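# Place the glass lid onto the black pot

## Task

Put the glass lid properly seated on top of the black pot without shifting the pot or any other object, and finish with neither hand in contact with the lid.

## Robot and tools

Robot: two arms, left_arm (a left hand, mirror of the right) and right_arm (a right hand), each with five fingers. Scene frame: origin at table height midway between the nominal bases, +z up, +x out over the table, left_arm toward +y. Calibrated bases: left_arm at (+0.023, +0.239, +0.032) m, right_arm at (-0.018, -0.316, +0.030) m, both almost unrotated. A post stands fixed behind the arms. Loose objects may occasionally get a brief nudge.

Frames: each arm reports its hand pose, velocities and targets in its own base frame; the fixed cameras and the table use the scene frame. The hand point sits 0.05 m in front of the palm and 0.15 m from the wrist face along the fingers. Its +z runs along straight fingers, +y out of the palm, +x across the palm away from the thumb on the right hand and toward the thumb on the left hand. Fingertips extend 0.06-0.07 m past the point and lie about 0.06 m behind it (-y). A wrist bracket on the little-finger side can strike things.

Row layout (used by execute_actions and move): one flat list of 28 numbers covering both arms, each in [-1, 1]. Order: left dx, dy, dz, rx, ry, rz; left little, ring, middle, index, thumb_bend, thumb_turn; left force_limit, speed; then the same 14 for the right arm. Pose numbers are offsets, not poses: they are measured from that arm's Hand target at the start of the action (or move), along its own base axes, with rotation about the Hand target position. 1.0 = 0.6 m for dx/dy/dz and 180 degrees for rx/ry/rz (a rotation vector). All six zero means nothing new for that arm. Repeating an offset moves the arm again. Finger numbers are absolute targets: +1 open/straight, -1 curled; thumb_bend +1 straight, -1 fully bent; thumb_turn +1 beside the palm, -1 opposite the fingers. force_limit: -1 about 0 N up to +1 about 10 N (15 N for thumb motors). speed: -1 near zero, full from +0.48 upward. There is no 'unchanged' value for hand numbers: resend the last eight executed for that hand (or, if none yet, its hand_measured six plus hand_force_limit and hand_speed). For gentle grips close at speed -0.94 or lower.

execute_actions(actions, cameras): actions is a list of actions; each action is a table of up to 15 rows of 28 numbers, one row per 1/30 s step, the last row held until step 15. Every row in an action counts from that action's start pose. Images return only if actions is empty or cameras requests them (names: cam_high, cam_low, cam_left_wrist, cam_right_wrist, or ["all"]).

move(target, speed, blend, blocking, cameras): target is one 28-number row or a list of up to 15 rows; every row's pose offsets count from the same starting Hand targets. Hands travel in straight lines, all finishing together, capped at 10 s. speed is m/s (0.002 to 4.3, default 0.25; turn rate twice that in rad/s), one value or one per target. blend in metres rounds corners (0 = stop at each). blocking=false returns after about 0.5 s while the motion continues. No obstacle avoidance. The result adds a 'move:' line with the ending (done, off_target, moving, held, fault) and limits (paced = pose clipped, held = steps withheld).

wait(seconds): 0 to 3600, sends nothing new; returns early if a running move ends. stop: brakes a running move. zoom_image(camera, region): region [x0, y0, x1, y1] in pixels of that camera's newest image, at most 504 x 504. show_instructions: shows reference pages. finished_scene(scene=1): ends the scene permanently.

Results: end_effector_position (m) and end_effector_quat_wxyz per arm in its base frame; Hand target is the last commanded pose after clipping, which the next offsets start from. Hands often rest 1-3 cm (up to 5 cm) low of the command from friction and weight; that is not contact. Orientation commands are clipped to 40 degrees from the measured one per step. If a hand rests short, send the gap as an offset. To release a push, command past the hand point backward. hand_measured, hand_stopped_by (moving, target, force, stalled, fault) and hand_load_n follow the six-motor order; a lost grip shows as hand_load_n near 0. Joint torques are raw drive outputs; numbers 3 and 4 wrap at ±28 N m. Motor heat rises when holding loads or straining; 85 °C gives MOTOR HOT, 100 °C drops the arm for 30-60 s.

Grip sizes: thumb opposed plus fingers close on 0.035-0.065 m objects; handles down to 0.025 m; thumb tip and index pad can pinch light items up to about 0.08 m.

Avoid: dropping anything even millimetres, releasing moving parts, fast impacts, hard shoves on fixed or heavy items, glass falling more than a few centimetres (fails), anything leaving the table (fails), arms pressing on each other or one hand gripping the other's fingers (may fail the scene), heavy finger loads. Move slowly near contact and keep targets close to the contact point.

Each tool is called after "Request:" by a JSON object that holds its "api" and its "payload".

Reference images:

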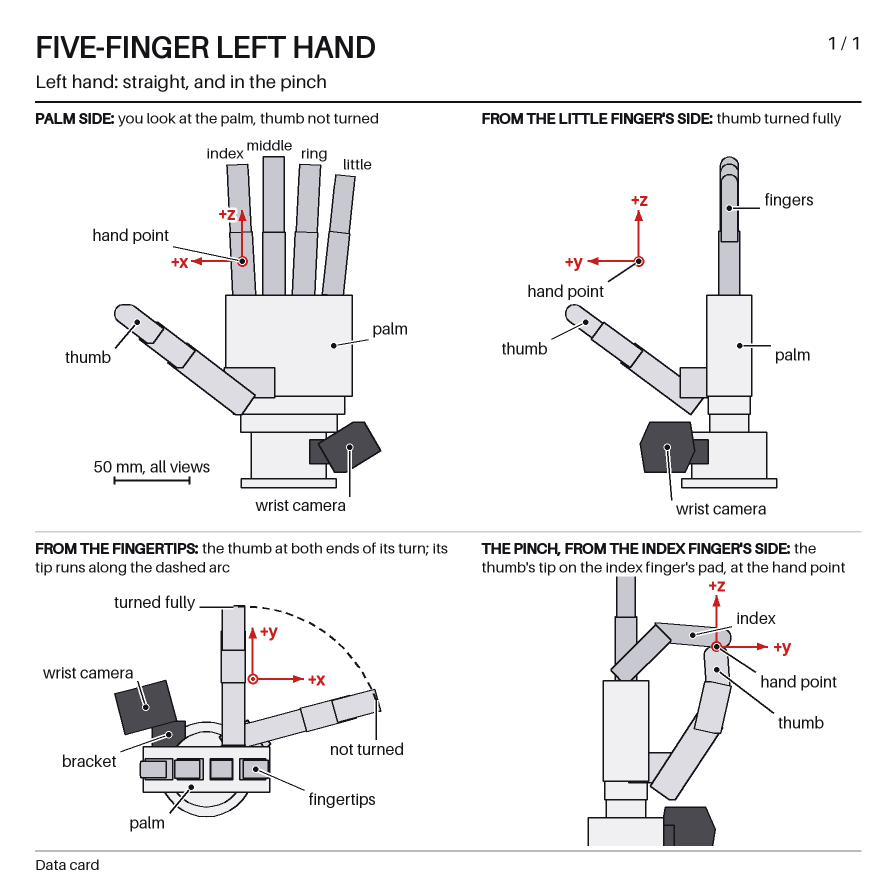

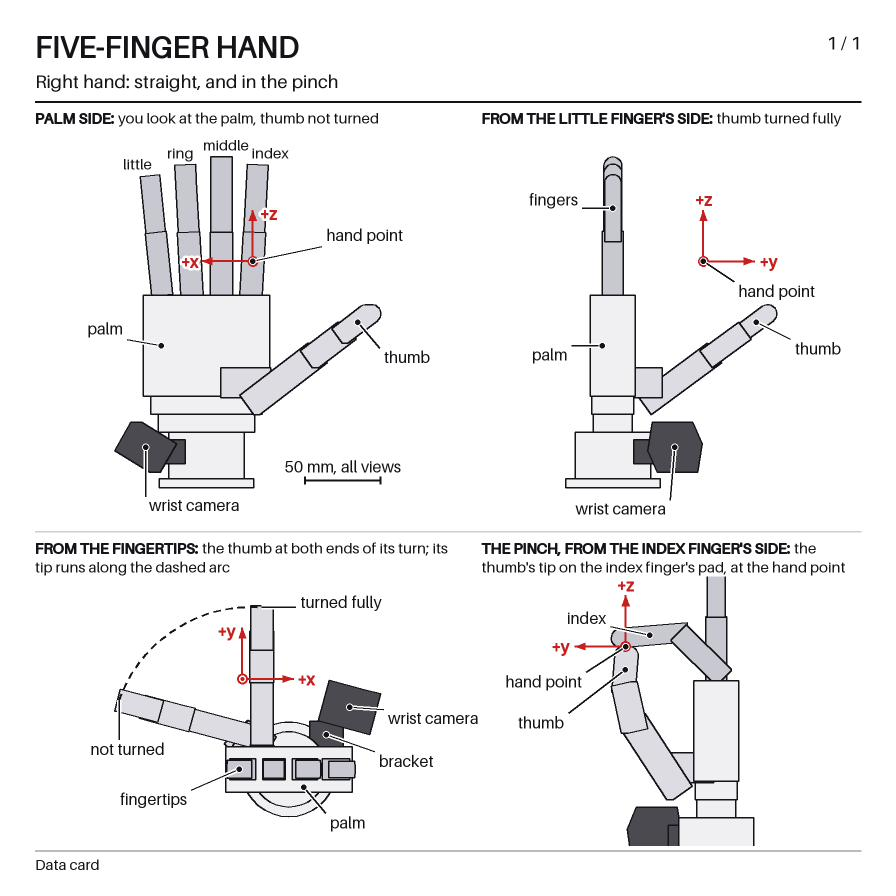

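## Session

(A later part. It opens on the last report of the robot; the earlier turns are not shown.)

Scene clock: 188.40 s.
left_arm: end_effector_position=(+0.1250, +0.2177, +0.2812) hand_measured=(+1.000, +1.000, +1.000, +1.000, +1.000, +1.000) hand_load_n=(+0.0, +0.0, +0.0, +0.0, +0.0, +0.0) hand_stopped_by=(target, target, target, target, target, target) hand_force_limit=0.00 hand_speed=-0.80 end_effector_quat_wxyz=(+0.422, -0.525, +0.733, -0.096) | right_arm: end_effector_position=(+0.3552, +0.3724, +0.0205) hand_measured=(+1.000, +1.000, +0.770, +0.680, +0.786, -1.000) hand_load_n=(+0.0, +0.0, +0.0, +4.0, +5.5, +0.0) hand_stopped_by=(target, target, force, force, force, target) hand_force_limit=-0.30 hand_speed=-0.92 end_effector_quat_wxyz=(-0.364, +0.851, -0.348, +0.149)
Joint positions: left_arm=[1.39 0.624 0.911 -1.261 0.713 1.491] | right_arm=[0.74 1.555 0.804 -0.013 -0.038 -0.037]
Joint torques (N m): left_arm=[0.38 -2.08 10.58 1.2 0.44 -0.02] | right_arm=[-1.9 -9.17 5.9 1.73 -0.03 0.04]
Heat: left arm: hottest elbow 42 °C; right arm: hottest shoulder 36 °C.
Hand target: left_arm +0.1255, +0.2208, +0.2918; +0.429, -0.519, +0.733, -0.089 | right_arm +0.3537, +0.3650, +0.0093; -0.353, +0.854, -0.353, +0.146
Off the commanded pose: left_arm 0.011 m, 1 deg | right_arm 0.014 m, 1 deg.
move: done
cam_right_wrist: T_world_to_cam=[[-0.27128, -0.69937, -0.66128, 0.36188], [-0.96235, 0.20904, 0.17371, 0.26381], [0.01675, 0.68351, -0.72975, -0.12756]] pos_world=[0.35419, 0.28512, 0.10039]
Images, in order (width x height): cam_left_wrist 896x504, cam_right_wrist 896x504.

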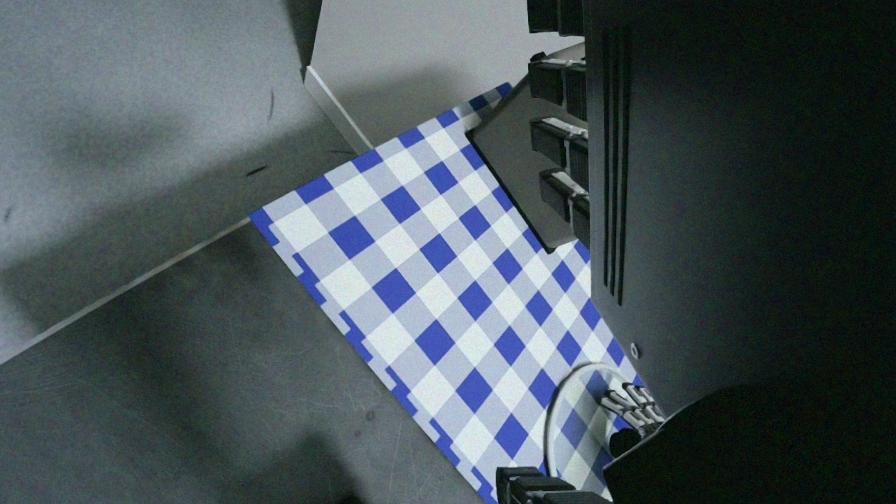

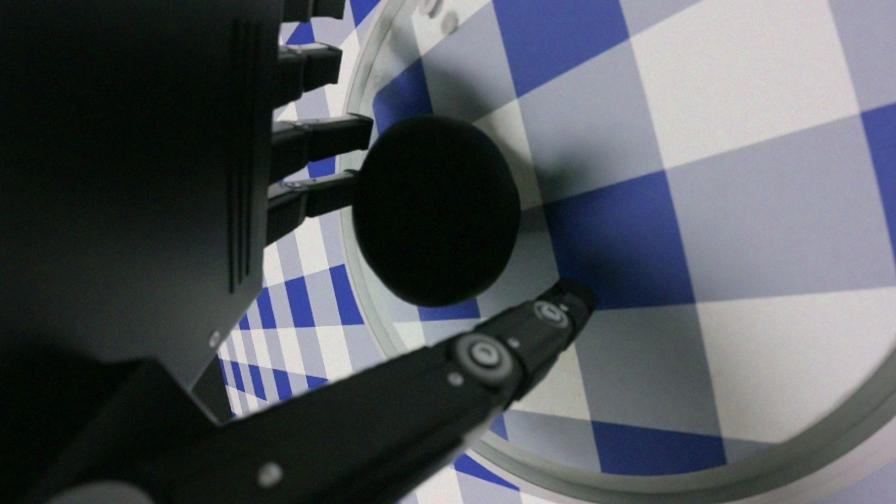

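Request:
{"api": "zoom_image", "payload": {"camera": "cam_right_wrist", "region": [250, 60, 450, 260]}}

Request:
{"api": "zoom_image", "payload": {"camera": "cam_right_wrist", "region": [400, 200, 640, 400]}}

Request:
{"api": "zoom_image", "payload": {"camera": "cam_left_wrist", "region": [540, 350, 680, 490]}}

Scaled by 2.520 from the camera's image (finer frame: 1280x720).

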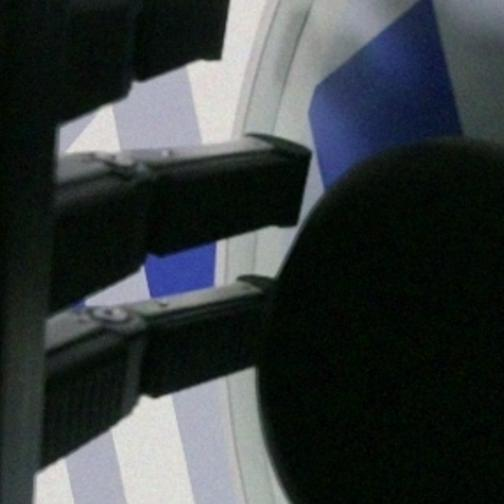

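Scaled by 2.100 from the camera's image (finer frame: 1280x720).

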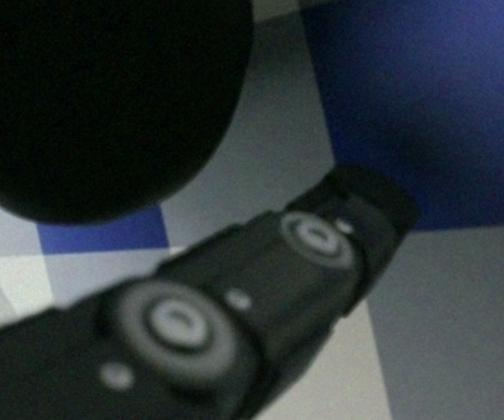

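Scaled by 3.600 from the camera's image (finer frame: 1280x720).

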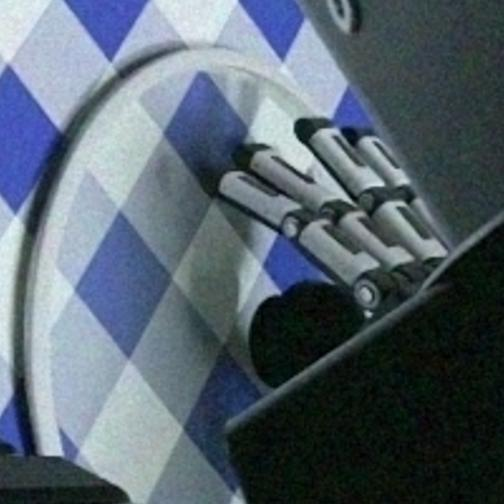

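Request:
{"api": "move", "payload": {"target": [[0,0,0,0,0,0,1,1,1,1,1,1,0,-0.8,0,0,0,0,0,0,1,1,1,1,1,-1,-0.3,-0.7],[0,0,0,0,0,0,1,1,1,1,1,1,0,-0.8,-0.002,0.0,0.06,0.0354,-0.0354,0,1,1,1,1,1,-1,-0.3,-0.7]], "speed": 0.08, "cameras": ["cam_right_wrist","cam_left_wrist"]}}

Scene clock: 241.07 s.
left_arm: end_effector_position=(+0.1250, +0.2177, +0.2812) hand_measured=(+1.000, +1.000, +1.000, +1.000, +1.000, +1.000) hand_load_n=(+0.0, +0.0, +0.0, +0.0, +0.0, +0.0) hand_stopped_by=(target, target, target, target, target, target) hand_force_limit=0.00 hand_speed=-0.80 end_effector_quat_wxyz=(+0.422, -0.525, +0.733, -0.096) | right_arm: end_effector_position=(+0.3496, +0.3683, +0.0401) hand_measured=(+1.000, +1.000, +1.000, +1.000, +1.000, -1.000) hand_load_n=(+0.0, +0.0, +0.0, +0.0, +0.0, +0.0) hand_stopped_by=(target, target, target, target, target, target) hand_force_limit=-0.30 hand_speed=-0.70 end_effector_quat_wxyz=(-0.410, +0.830, -0.338, +0.169)
Joint positions: left_arm=[1.39 0.624 0.911 -1.261 0.713 1.491] | right_arm=[0.739 1.479 0.719 0.108 -0.044 -0.037]
Joint torques (N m): left_arm=[0.44 -2.08 10.58 1.18 0.44 -0.02] | right_arm=[-1.96 -10.81 5.74 2.73 -0.16 0.12]
Heat: left arm: hottest elbow 42 °C; right arm: hottest shoulder 36 °C.
Hand target: left_arm +0.1255, +0.2208, +0.2918; +0.429, -0.519, +0.733, -0.089 | right_arm +0.3525, +0.3651, +0.0454; -0.419, +0.823, -0.341, +0.173
Off the commanded pose: left_arm 0.011 m, 1 deg | right_arm 0.007 m, 1 deg.
move: done
cam_right_wrist: T_world_to_cam=[[-0.213, -0.64576, -0.73323, 0.3332], [-0.97452, 0.19442, 0.11187, 0.26807], [0.07031, 0.73838, -0.67071, -0.15162]] pos_world=[0.34287, 0.275, 0.11263]
Images, in order (width x height): cam_left_wrist 896x504, cam_right_wrist 896x504.

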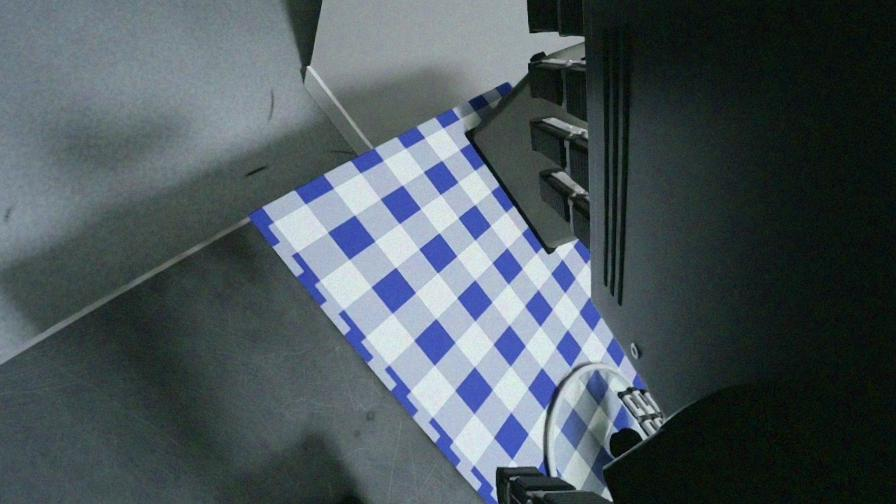

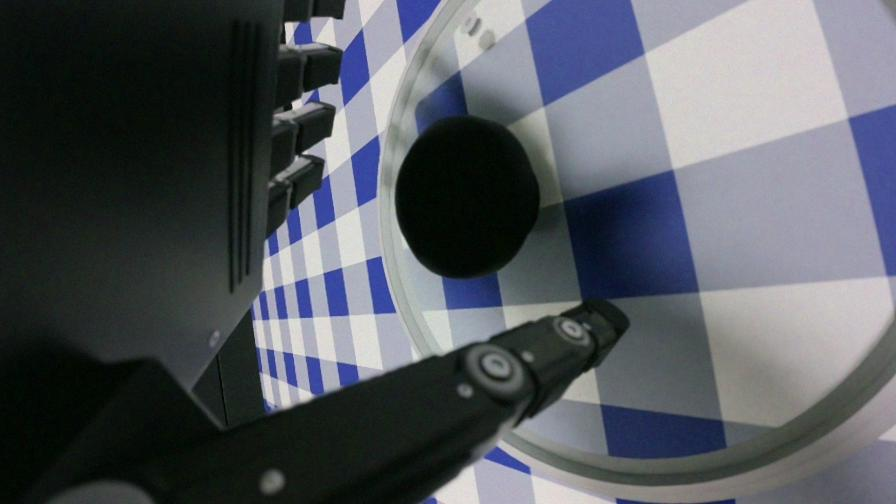

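Request:
{"api": "move", "payload": {"target": [0,0,0,0,0,0,1,1,1,1,1,1,0,-0.8,0.008,-0.005,-0.0433,0,0,0,1,1,1,1,1,-1,-0.3,-0.7], "speed": 0.05, "cameras": ["cam_right_wrist","cam_left_wrist"]}}

Scene clock: 249.53 s.
left_arm: end_effector_position=(+0.1250, +0.2177, +0.2812) hand_measured=(+1.000, +1.000, +1.000, +1.000, +1.000, +1.000) hand_load_n=(-0.5, +0.0, +0.0, +0.0, +0.0, +0.0) hand_stopped_by=(target, target, target, target, target, target) hand_force_limit=0.00 hand_speed=-0.80 end_effector_quat_wxyz=(+0.422, -0.525, +0.733, -0.096) | right_arm: end_effector_position=(+0.3554, +0.3667, +0.0260) hand_measured=(+1.000, +1.000, +1.000, +1.000, +1.000, -1.000) hand_load_n=(+0.0, +0.0, +0.0, +0.0, +0.0, +0.0) hand_stopped_by=(target, target, target, target, target, target) hand_force_limit=-0.30 hand_speed=-0.70 end_effector_quat_wxyz=(-0.421, +0.824, -0.339, +0.171)
Joint positions: left_arm=[1.39 0.624 0.911 -1.261 0.713 1.491] | right_arm=[0.725 1.519 0.696 0.194 -0.056 -0.037]
Joint torques (N m): left_arm=[0.44 -2.08 10.59 1.17 0.44 -0.02] | right_arm=[-2.96 -8.29 5.74 2.7 -0.11 -0.01]
Heat: left arm: hottest elbow 42 °C; right arm: hottest shoulder 36 °C.
Hand target: left_arm +0.1255, +0.2208, +0.2918; +0.429, -0.519, +0.733, -0.089 | right_arm +0.3573, +0.3622, +0.0194; -0.420, +0.823, -0.341, +0.173
Off the commanded pose: left_arm 0.011 m, 1 deg | right_arm 0.008 m, 0 deg.
move: done
cam_right_wrist: T_world_to_cam=[[-0.20661, -0.62902, -0.74943, 0.3151], [-0.97496, 0.19673, 0.10366, 0.27506], [0.08223, 0.75208, -0.65392, -0.17007]] pos_world=[0.34726, 0.272, 0.09642]
Images, in order (width x height): cam_left_wrist 896x504, cam_right_wrist 896x504.

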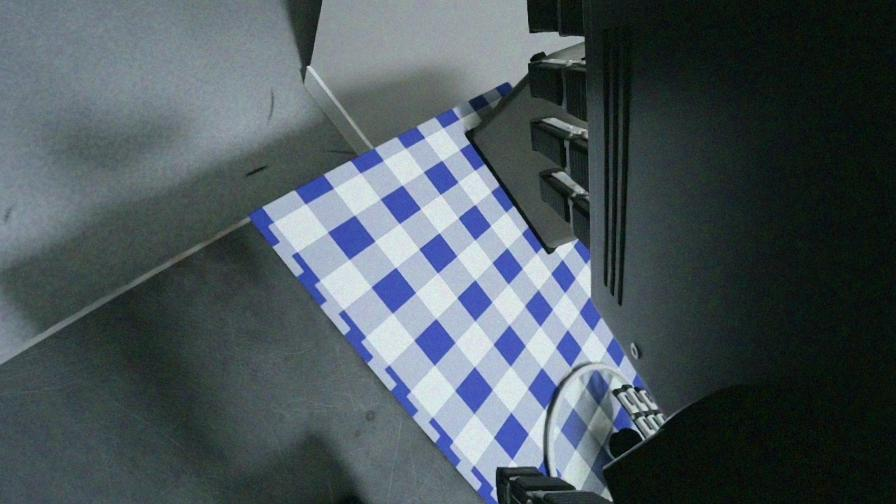

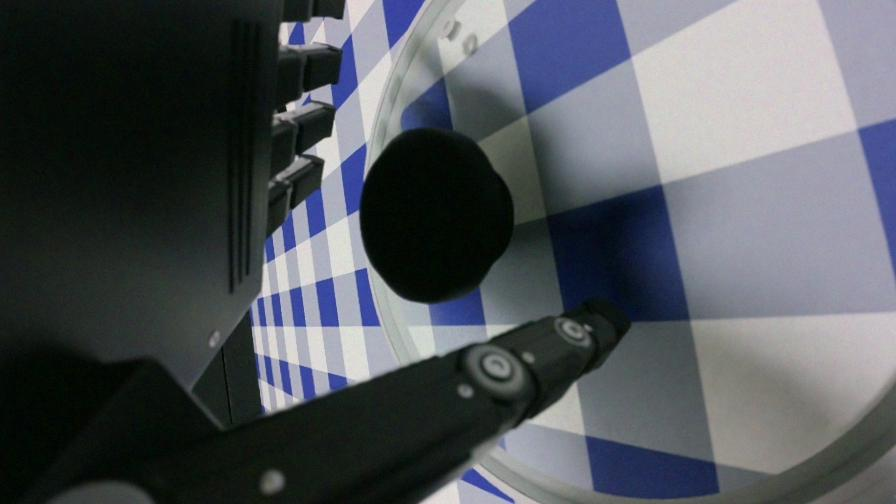

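Request:
{"api": "zoom_image", "payload": {"camera": "cam_right_wrist", "region": [340, 110, 540, 320]}}

Request:
{"api": "zoom_image", "payload": {"camera": "cam_left_wrist", "region": [540, 350, 680, 490]}}

Scaled by 2.400 from the camera's image (finer frame: 1280x720).

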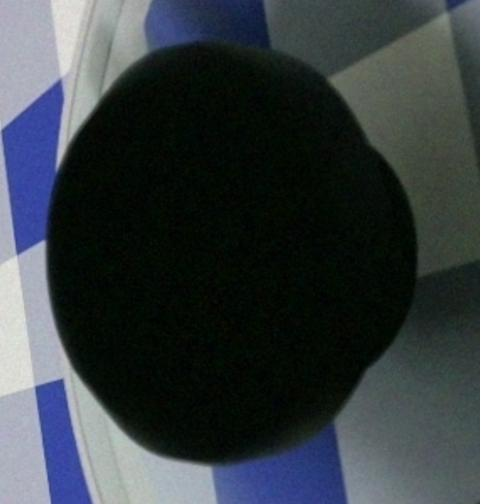

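Scaled by 3.600 from the camera's image (finer frame: 1280x720).

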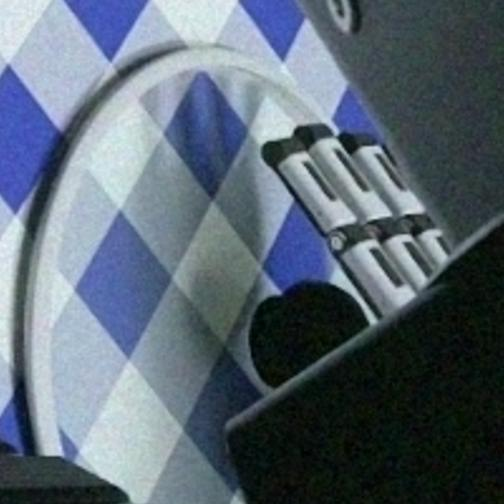

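Request:
{"api": "move", "payload": {"target": [0,0,0,0,0,0,1,1,1,1,1,1,0,-0.8,-0.003,-0.0125,0.006,0,0,0,1,1,1,1,1,-1,-0.3,-0.7], "speed": 0.05, "cameras": ["cam_right_wrist"]}}

Scene clock: 273.83 s.
left_arm: end_effector_position=(+0.1250, +0.2177, +0.2812) hand_measured=(+1.000, +1.000, +1.000, +1.000, +1.000, +1.000) hand_load_n=(+0.0, +0.0, +0.0, +0.0, +0.0, +0.0) hand_stopped_by=(target, target, target, target, target, target) hand_force_limit=0.00 hand_speed=-0.80 end_effector_quat_wxyz=(+0.422, -0.525, +0.733, -0.096) | right_arm: end_effector_position=(+0.3551, +0.3636, +0.0252) hand_measured=(+1.000, +1.000, +1.000, +1.000, +1.000, -1.000) hand_load_n=(+0.0, +0.0, +0.0, +0.0, -0.5, +1.0) hand_stopped_by=(target, target, target, target, target, target) hand_force_limit=-0.30 hand_speed=-0.70 end_effector_quat_wxyz=(-0.421, +0.824, -0.340, +0.168)
Joint positions: left_arm=[1.39 0.624 0.911 -1.261 0.713 1.491] | right_arm=[0.716 1.516 0.691 0.194 -0.067 -0.037]
Joint torques (N m): left_arm=[0.38 -2.08 10.61 1.18 0.45 -0.02] | right_arm=[-3.08 -10.46 4.86 2.18 -0.08 -0.1]
Heat: left arm: hottest elbow 43 °C; right arm: hottest shoulder 36 °C.
Hand target: left_arm +0.1255, +0.2208, +0.2918; +0.429, -0.519, +0.733, -0.089 | right_arm +0.3554, +0.3546, +0.0229; -0.419, +0.823, -0.341, +0.173
Off the commanded pose: left_arm 0.011 m, 1 deg | right_arm 0.009 m, 1 deg.
move: done
cam_right_wrist: T_world_to_cam=[[-0.21092, -0.62685, -0.75005, 0.31324], [-0.97441, 0.19586, 0.11032, 0.27553], [0.07775, 0.75412, -0.65212, -0.1675]] pos_world=[0.34757, 0.2687, 0.09532]

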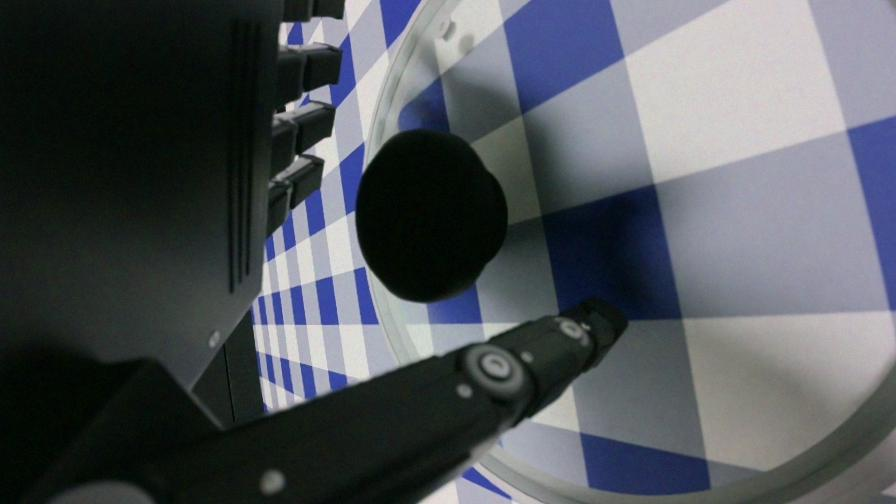

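Request:
{"api": "move", "payload": {"target": [0,0,0,0,0,0,1,1,1,1,1,1,0,-0.8,-0.006,-0.006,0.015,0,0,0,1,1,1,1,1,-1,-0.3,-0.7], "speed": 0.05, "cameras": ["cam_right_wrist"]}}

Scene clock: 279.00 s.
left_arm: end_effector_position=(+0.1250, +0.2177, +0.2812) hand_measured=(+1.000, +1.000, +1.000, +1.000, +1.000, +1.000) hand_load_n=(+0.0, +0.0, +0.0, -0.5, +0.0, +0.0) hand_stopped_by=(target, target, target, target, target, target) hand_force_limit=0.00 hand_speed=-0.80 end_effector_quat_wxyz=(+0.422, -0.525, +0.733, -0.096) | right_arm: end_effector_position=(+0.3526, +0.3586, +0.0316) hand_measured=(+1.000, +1.000, +1.000, +1.000, +1.000, -1.000) hand_load_n=(+0.0, -0.5, +0.0, +0.0, +0.0, +0.0) hand_stopped_by=(target, target, target, target, target, target) hand_force_limit=-0.30 hand_speed=-0.70 end_effector_quat_wxyz=(-0.424, +0.822, -0.341, +0.170)
Joint positions: left_arm=[1.39 0.624 0.911 -1.261 0.713 1.491] | right_arm=[0.712 1.487 0.677 0.187 -0.067 -0.037]
Joint torques (N m): left_arm=[0.38 -2.08 10.58 1.2 0.45 -0.02] | right_arm=[-2.96 -10.34 5.6 1.16 -0.05 -0.11]
Heat: left arm: hottest elbow 43 °C; right arm: hottest shoulder 36 °C.
Hand target: left_arm +0.1255, +0.2208, +0.2918; +0.429, -0.519, +0.733, -0.089 | right_arm +0.3519, +0.3510, +0.0320; -0.419, +0.823, -0.341, +0.173
Off the commanded pose: left_arm 0.011 m, 1 deg | right_arm 0.008 m, 1 deg.
move: done
cam_right_wrist: T_world_to_cam=[[-0.20925, -0.62211, -0.75445, 0.31232], [-0.97419, 0.19944, 0.10574, 0.27203], [0.08468, 0.7571, -0.64779, -0.16293]] pos_world=[0.34416, 0.2634, 0.10132]

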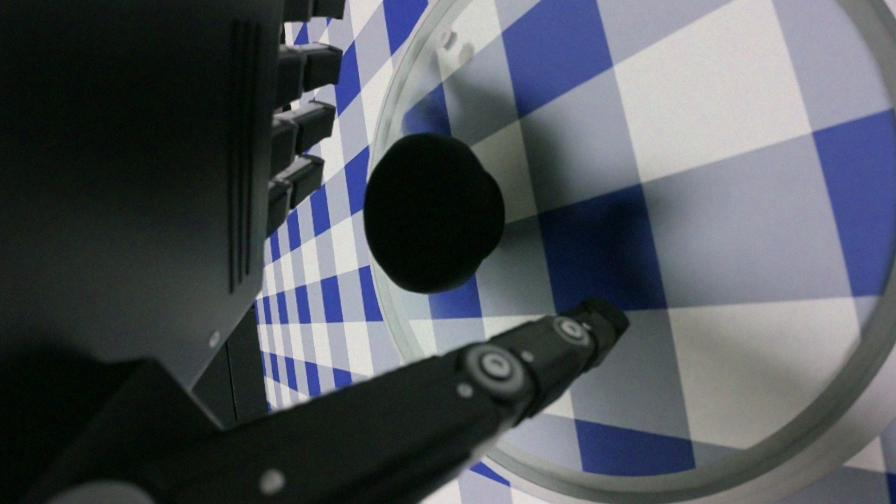

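Request:
{"api": "move", "payload": {"target": [[0,0,0,0,0,0,1,1,1,1,1,1,0,-0.8,0.001,0.0,-0.013,0,0,0,1,1,1,1,1,-1,-0.3,-0.9],[0,0,0,0,0,0,1,1,1,1,1,1,0,-0.8,0.001,0.0,-0.013,0,0,0,1,1,0.2,0.2,0.3,-1,-0.3,-0.9]], "speed": 0.05, "cameras": ["cam_right_wrist","cam_left_wrist"]}}

Request:
{"api": "zoom_image", "payload": {"camera": "cam_right_wrist", "region": [250, 60, 650, 400]}}

Request:
{"api": "zoom_image", "payload": {"camera": "cam_left_wrist", "region": [540, 350, 680, 490]}}

Scene clock: 287.07 s.
left_arm: end_effector_position=(+0.1250, +0.2177, +0.2812) hand_measured=(+1.000, +1.000, +1.000, +1.000, +1.000, +1.000) hand_load_n=(-0.5, +0.0, +0.0, +0.0, +0.0, +0.0) hand_stopped_by=(target, target, target, target, target, target) hand_force_limit=0.00 hand_speed=-0.80 end_effector_quat_wxyz=(+0.422, -0.525, +0.733, -0.096) | right_arm: end_effector_position=(+0.3532, +0.3583, +0.0318) hand_measured=(+1.000, +1.000, +0.200, +0.200, +0.544, -1.000) hand_load_n=(+0.0, +0.0, +5.0, +0.0, +5.5, +0.5) hand_stopped_by=(target, target, force, target, force, target) hand_force_limit=-0.30 hand_speed=-0.90 end_effector_quat_wxyz=(-0.425, +0.821, -0.341, +0.171)
Joint positions: left_arm=[1.39 0.624 0.911 -1.261 0.713 1.491] | right_arm=[0.711 1.487 0.676 0.19 -0.067 -0.038]
Joint torques (N m): left_arm=[0.38 -2.14 10.58 1.2 0.44 -0.02] | right_arm=[-2.08 -9.23 5.19 2.14 -0.08 -0.04]
Heat: left arm: hottest elbow 43 °C; right arm: hottest shoulder 36 °C.
Hand target: left_arm +0.1255, +0.2208, +0.2918; +0.429, -0.519, +0.733, -0.089 | right_arm +0.3524, +0.3510, +0.0241; -0.419, +0.823, -0.341, +0.173
Off the commanded pose: left_arm 0.011 m, 1 deg | right_arm 0.011 m, 1 deg.
move: off_target (right_arm); target 2's new numbers were sent with right_arm's hand 0.011 m and 1 deg from that target
cam_right_wrist: T_world_to_cam=[[-0.20773, -0.62146, -0.7554, 0.31157], [-0.97435, 0.19983, 0.10353, 0.27277], [0.08661, 0.75753, -0.64703, -0.16353]] pos_world=[0.34466, 0.263, 0.10132]
Images, in order (width x height): cam_left_wrist 896x504, cam_right_wrist 896x504.

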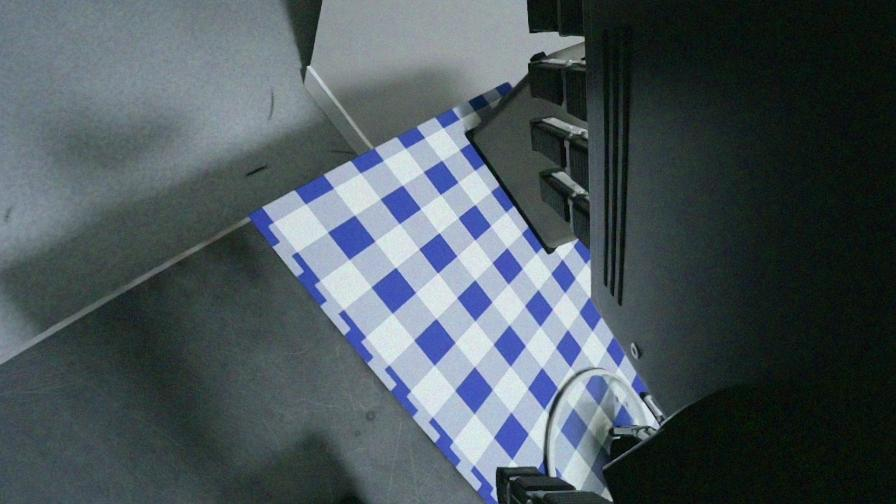

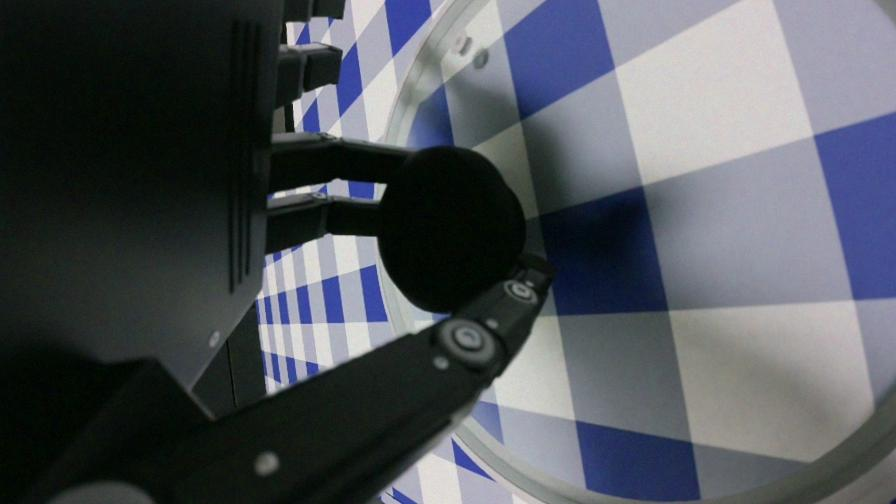

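Scaled by 1.260 from the camera's image (finer frame: 1280x720).

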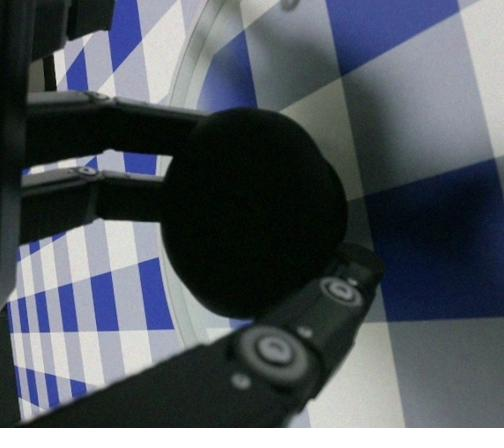

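Scaled by 3.600 from the camera's image (finer frame: 1280x720).

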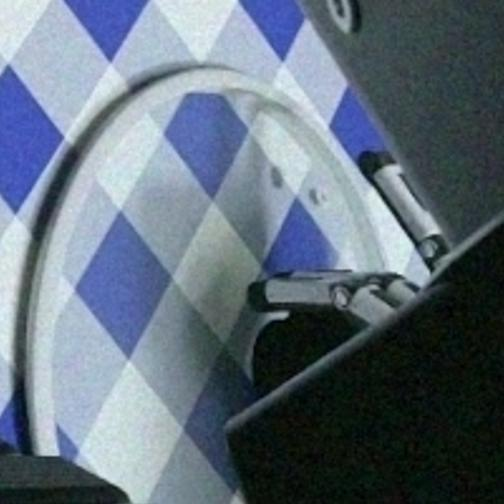

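Request:
{"api": "move", "payload": {"target": [[0,0,0,0,0,0,1,1,1,1,1,1,0,-0.8,0,0,0,0,0,0,1,1,0.2,-0.1,0.3,-1,-0.3,-0.93]], "speed": 0.05, "cameras": ["cam_right_wrist","cam_left_wrist"]}}

Request:
{"api": "zoom_image", "payload": {"camera": "cam_left_wrist", "region": [540, 350, 680, 490]}}

Scene clock: 291.43 s.
left_arm: end_effector_position=(+0.1250, +0.2177, +0.2812) hand_measured=(+1.000, +1.000, +1.000, +1.000, +1.000, +1.000) hand_load_n=(-0.5, -0.5, +0.0, +0.0, +0.0, +0.0) hand_stopped_by=(target, target, target, target, target, target) hand_force_limit=0.00 hand_speed=-0.80 end_effector_quat_wxyz=(+0.422, -0.525, +0.733, -0.096) | right_arm: end_effector_position=(+0.3533, +0.3584, +0.0319) hand_measured=(+1.000, +1.000, +0.200, +0.182, +0.544, -1.000) hand_load_n=(+0.0, +0.0, +4.5, +3.5, +6.0, +0.5) hand_stopped_by=(target, target, force, force, force, target) hand_force_limit=-0.30 hand_speed=-0.93 end_effector_quat_wxyz=(-0.425, +0.821, -0.341, +0.172)
Joint positions: left_arm=[1.39 0.624 0.911 -1.261 0.713 1.491] | right_arm=[0.711 1.487 0.676 0.191 -0.067 -0.039]
Joint torques (N m): left_arm=[0.44 -2.08 10.59 1.2 0.44 -0.02] | right_arm=[-2.73 -8.94 5.26 2.04 -0.11 -0.1]
Heat: left arm: hottest elbow 43 °C; right arm: hottest shoulder 36 °C.
Hand target: left_arm +0.1255, +0.2208, +0.2918; +0.429, -0.519, +0.733, -0.089 | right_arm +0.3524, +0.3510, +0.0241; -0.419, +0.823, -0.341, +0.173
Off the commanded pose: left_arm 0.011 m, 1 deg | right_arm 0.011 m, 1 deg.
move: done
cam_right_wrist: T_world_to_cam=[[-0.2072, -0.62145, -0.75556, 0.31154], [-0.97445, 0.19957, 0.10309, 0.27289], [0.08672, 0.75761, -0.64692, -0.16361]] pos_world=[0.34466, 0.2631, 0.10142]
Images, in order (width x height): cam_left_wrist 896x504, cam_right_wrist 896x504.

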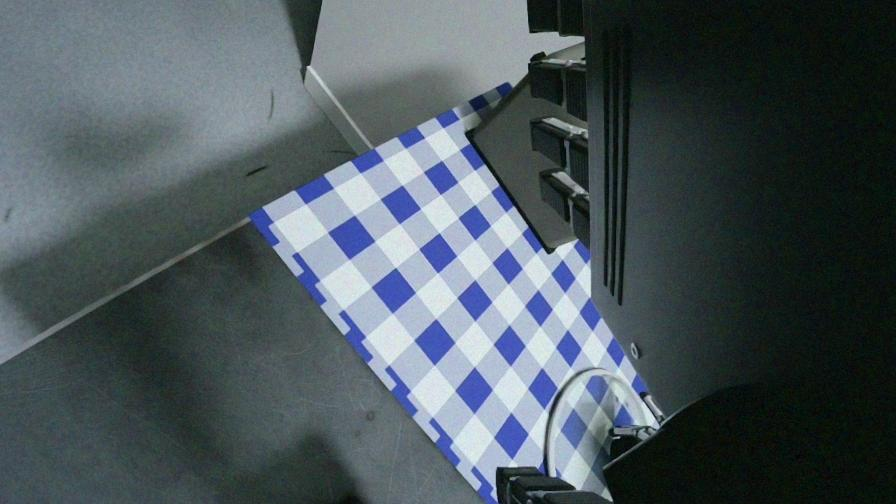

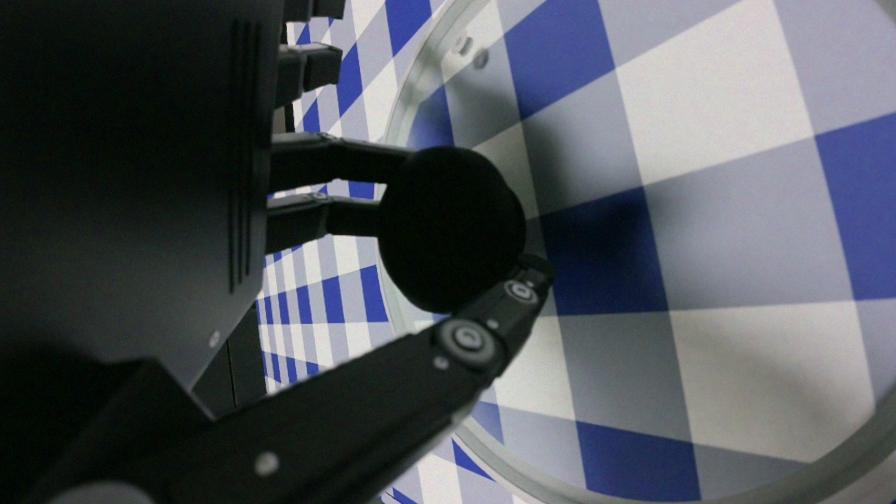

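Scaled by 3.600 from the camera's image (finer frame: 1280x720).

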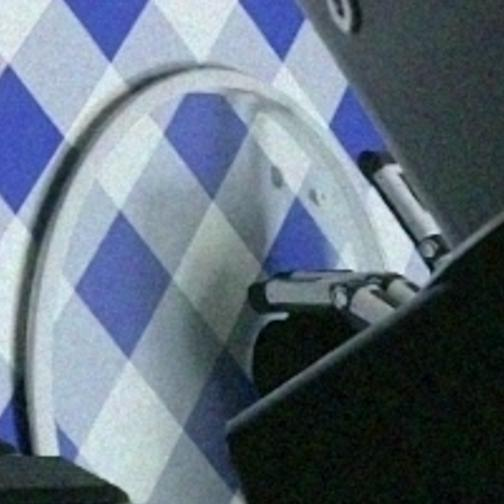

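Request:
{"api": "move", "payload": {"target": [[0,0,0,0,0,0,1,1,1,1,1,1,0,-0.8,0,0,0,0,0,0,1,1,-0.1,-0.12,0.2,-1,0.3,-0.93]], "speed": 0.05, "cameras": ["cam_right_wrist"]}}

Scene clock: 294.67 s.
left_arm: end_effector_position=(+0.1250, +0.2177, +0.2812) hand_measured=(+1.000, +1.000, +1.000, +1.000, +1.000, +1.000) hand_load_n=(+0.0, +0.0, +0.0, +0.0, +0.0, +0.0) hand_stopped_by=(target, target, target, target, target, target) hand_force_limit=0.00 hand_speed=-0.80 end_effector_quat_wxyz=(+0.422, -0.525, +0.733, -0.096) | right_arm: end_effector_position=(+0.3534, +0.3585, +0.0320) hand_measured=(+1.000, +1.000, +0.190, +0.164, +0.528, -1.000) hand_load_n=(+0.0, +0.0, +6.5, +6.5, +9.5, +0.5) hand_stopped_by=(target, target, force, force, force, target) hand_force_limit=0.30 hand_speed=-0.93 end_effector_quat_wxyz=(-0.425, +0.821, -0.341, +0.172)
Joint positions: left_arm=[1.39 0.624 0.911 -1.261 0.713 1.491] | right_arm=[0.711 1.487 0.676 0.191 -0.067 -0.039]
Joint torques (N m): left_arm=[0.38 -2.2 10.59 1.18 0.45 -0.02] | right_arm=[-2.61 -9.05 5.26 1.98 -0.06 -0.06]
Heat: left arm: hottest elbow 43 °C; right arm: hottest shoulder 36 °C.
Hand target: left_arm +0.1255, +0.2208, +0.2918; +0.429, -0.519, +0.733, -0.089 | right_arm +0.3524, +0.3510, +0.0241; -0.419, +0.823, -0.341, +0.173
Off the commanded pose: left_arm 0.011 m, 1 deg | right_arm 0.011 m, 1 deg.
move: done
cam_right_wrist: T_world_to_cam=[[-0.20677, -0.62103, -0.75602, 0.31143], [-0.9745, 0.19955, 0.10261, 0.27305], [0.08713, 0.75796, -0.64646, -0.16383]] pos_world=[0.34476, 0.2631, 0.10151]

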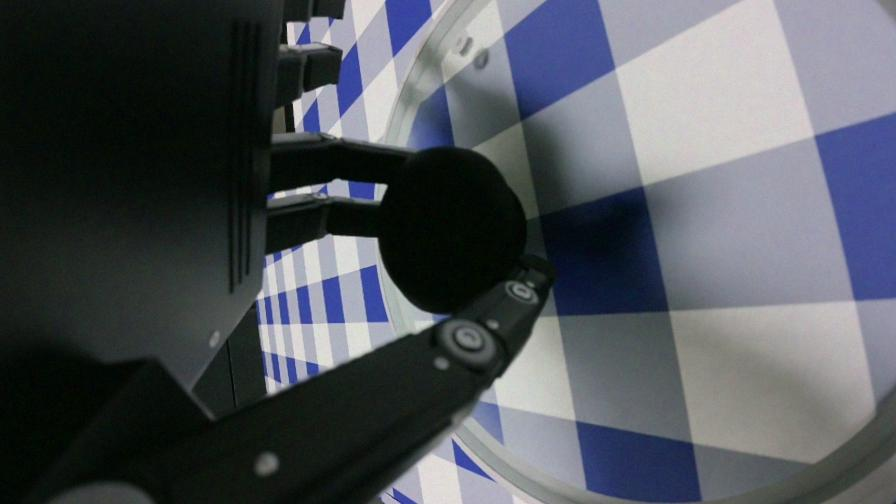

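Request:
{"api": "move", "payload": {"target": [0,0,0,0,0,0,1,1,1,1,1,1,0,-0.8,0,0.008,0.0833,0,0,0,1,1,-0.1,-0.12,0.2,-1,0.3,-0.93], "speed": 0.05, "cameras": ["all"]}}

Request:
{"api": "zoom_image", "payload": {"camera": "cam_left_wrist", "region": [500, 330, 700, 504]}}

Request:
{"api": "zoom_image", "payload": {"camera": "cam_high", "region": [340, 130, 490, 310]}}

Scene clock: 299.63 s.
left_arm: end_effector_position=(+0.1250, +0.2177, +0.2812) hand_measured=(+1.000, +1.000, +1.000, +1.000, +1.000, +1.000) hand_load_n=(+0.0, +0.0, +0.0, -0.5, +0.0, +0.0) hand_stopped_by=(target, target, target, target, target, target) hand_force_limit=0.00 hand_speed=-0.80 end_effector_quat_wxyz=(+0.422, -0.525, +0.733, -0.096) | right_arm: end_effector_position=(+0.3352, +0.3414, +0.0400) hand_measured=(+1.000, +1.000, +0.190, +0.164, +0.528, -1.000) hand_load_n=(+0.0, +0.0, +7.0, +6.5, +10.5, +0.5) hand_stopped_by=(target, target, force, force, force, target) hand_force_limit=0.30 hand_speed=-0.93 end_effector_quat_wxyz=(-0.393, +0.836, -0.350, +0.158)
Joint positions: left_arm=[1.39 0.624 0.911 -1.261 0.713 1.491] | right_arm=[0.711 1.414 0.676 0.04 -0.062 -0.039]
Joint torques (N m): left_arm=[0.44 -2.14 10.59 1.17 0.44 -0.02] | right_arm=[-1.9 -11.16 10.13 1.05 -0.01 -0.07]
Heat: left arm: hottest elbow 43 °C; right arm: hottest shoulder 36 °C.
Hand target: left_arm +0.1255, +0.2208, +0.2918; +0.429, -0.519, +0.733, -0.089 | right_arm +0.3524, +0.3559, +0.0742; -0.420, +0.823, -0.341, +0.173
Off the commanded pose: left_arm 0.011 m, 1 deg | right_arm 0.041 m, 4 deg.
move: off_target (right_arm)
cam_right_wrist: T_world_to_cam=[[-0.25139, -0.65933, -0.70858, 0.32919], [-0.96646, 0.21064, 0.14689, 0.24968], [0.05241, 0.72175, -0.69017, -0.11841]] pos_world=[0.33027, 0.24991, 0.11485]

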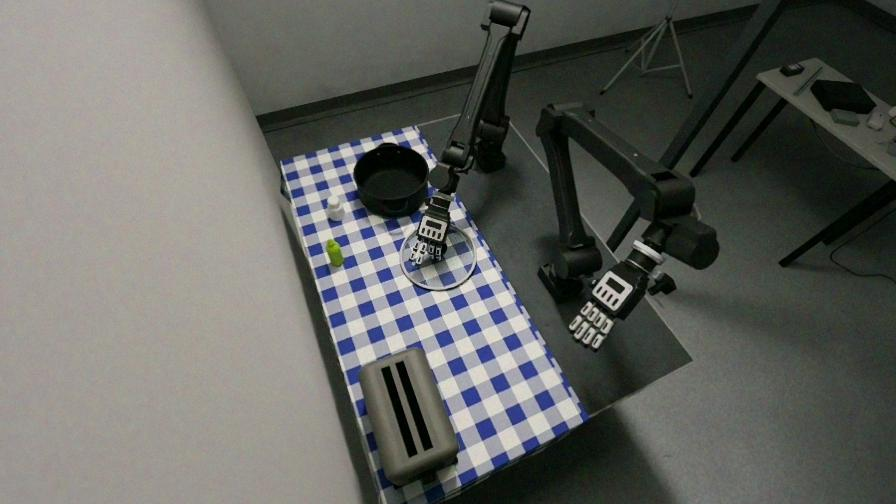

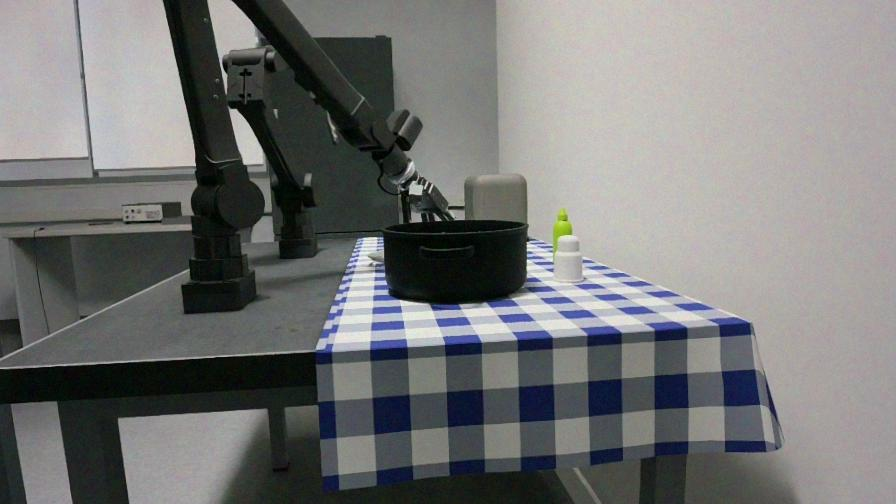

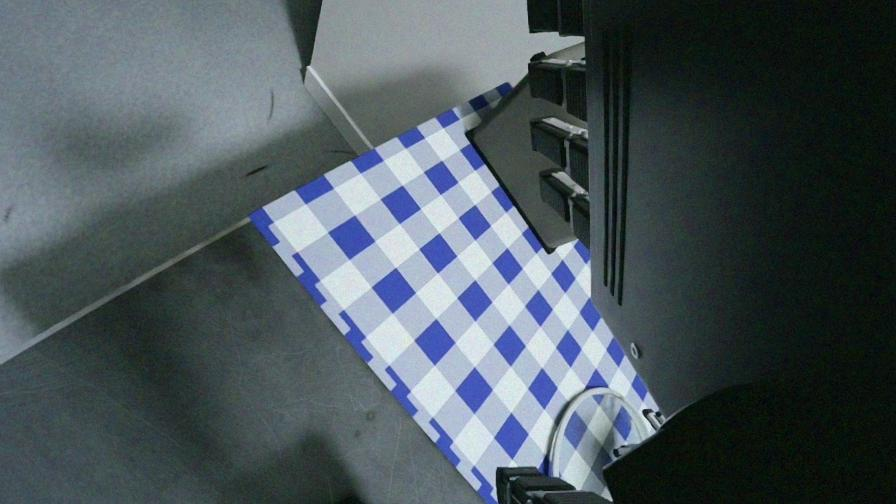

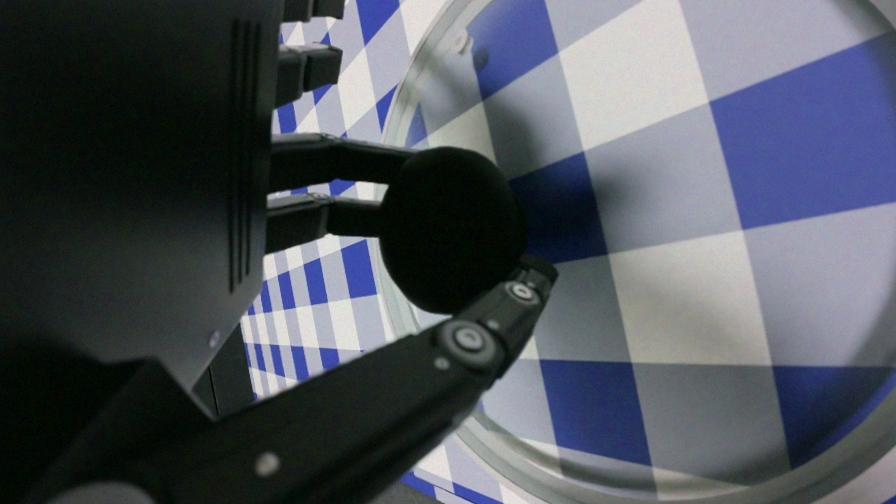

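Scaled by 2.520 from the camera's image (finer frame: 1280x720).

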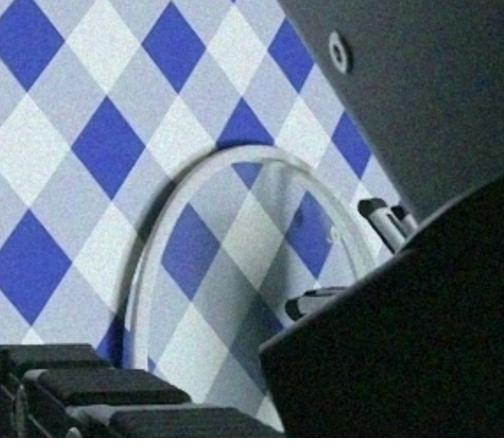

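Scaled by 2.800 from the camera's image (finer frame: 1280x720).

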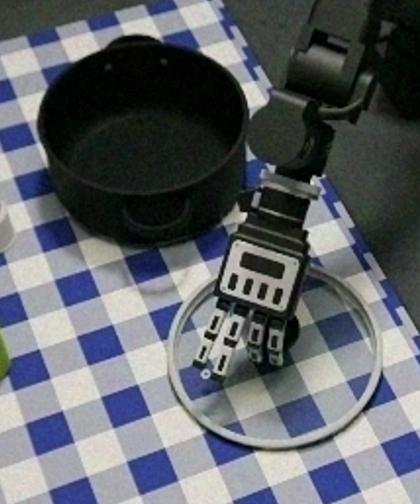

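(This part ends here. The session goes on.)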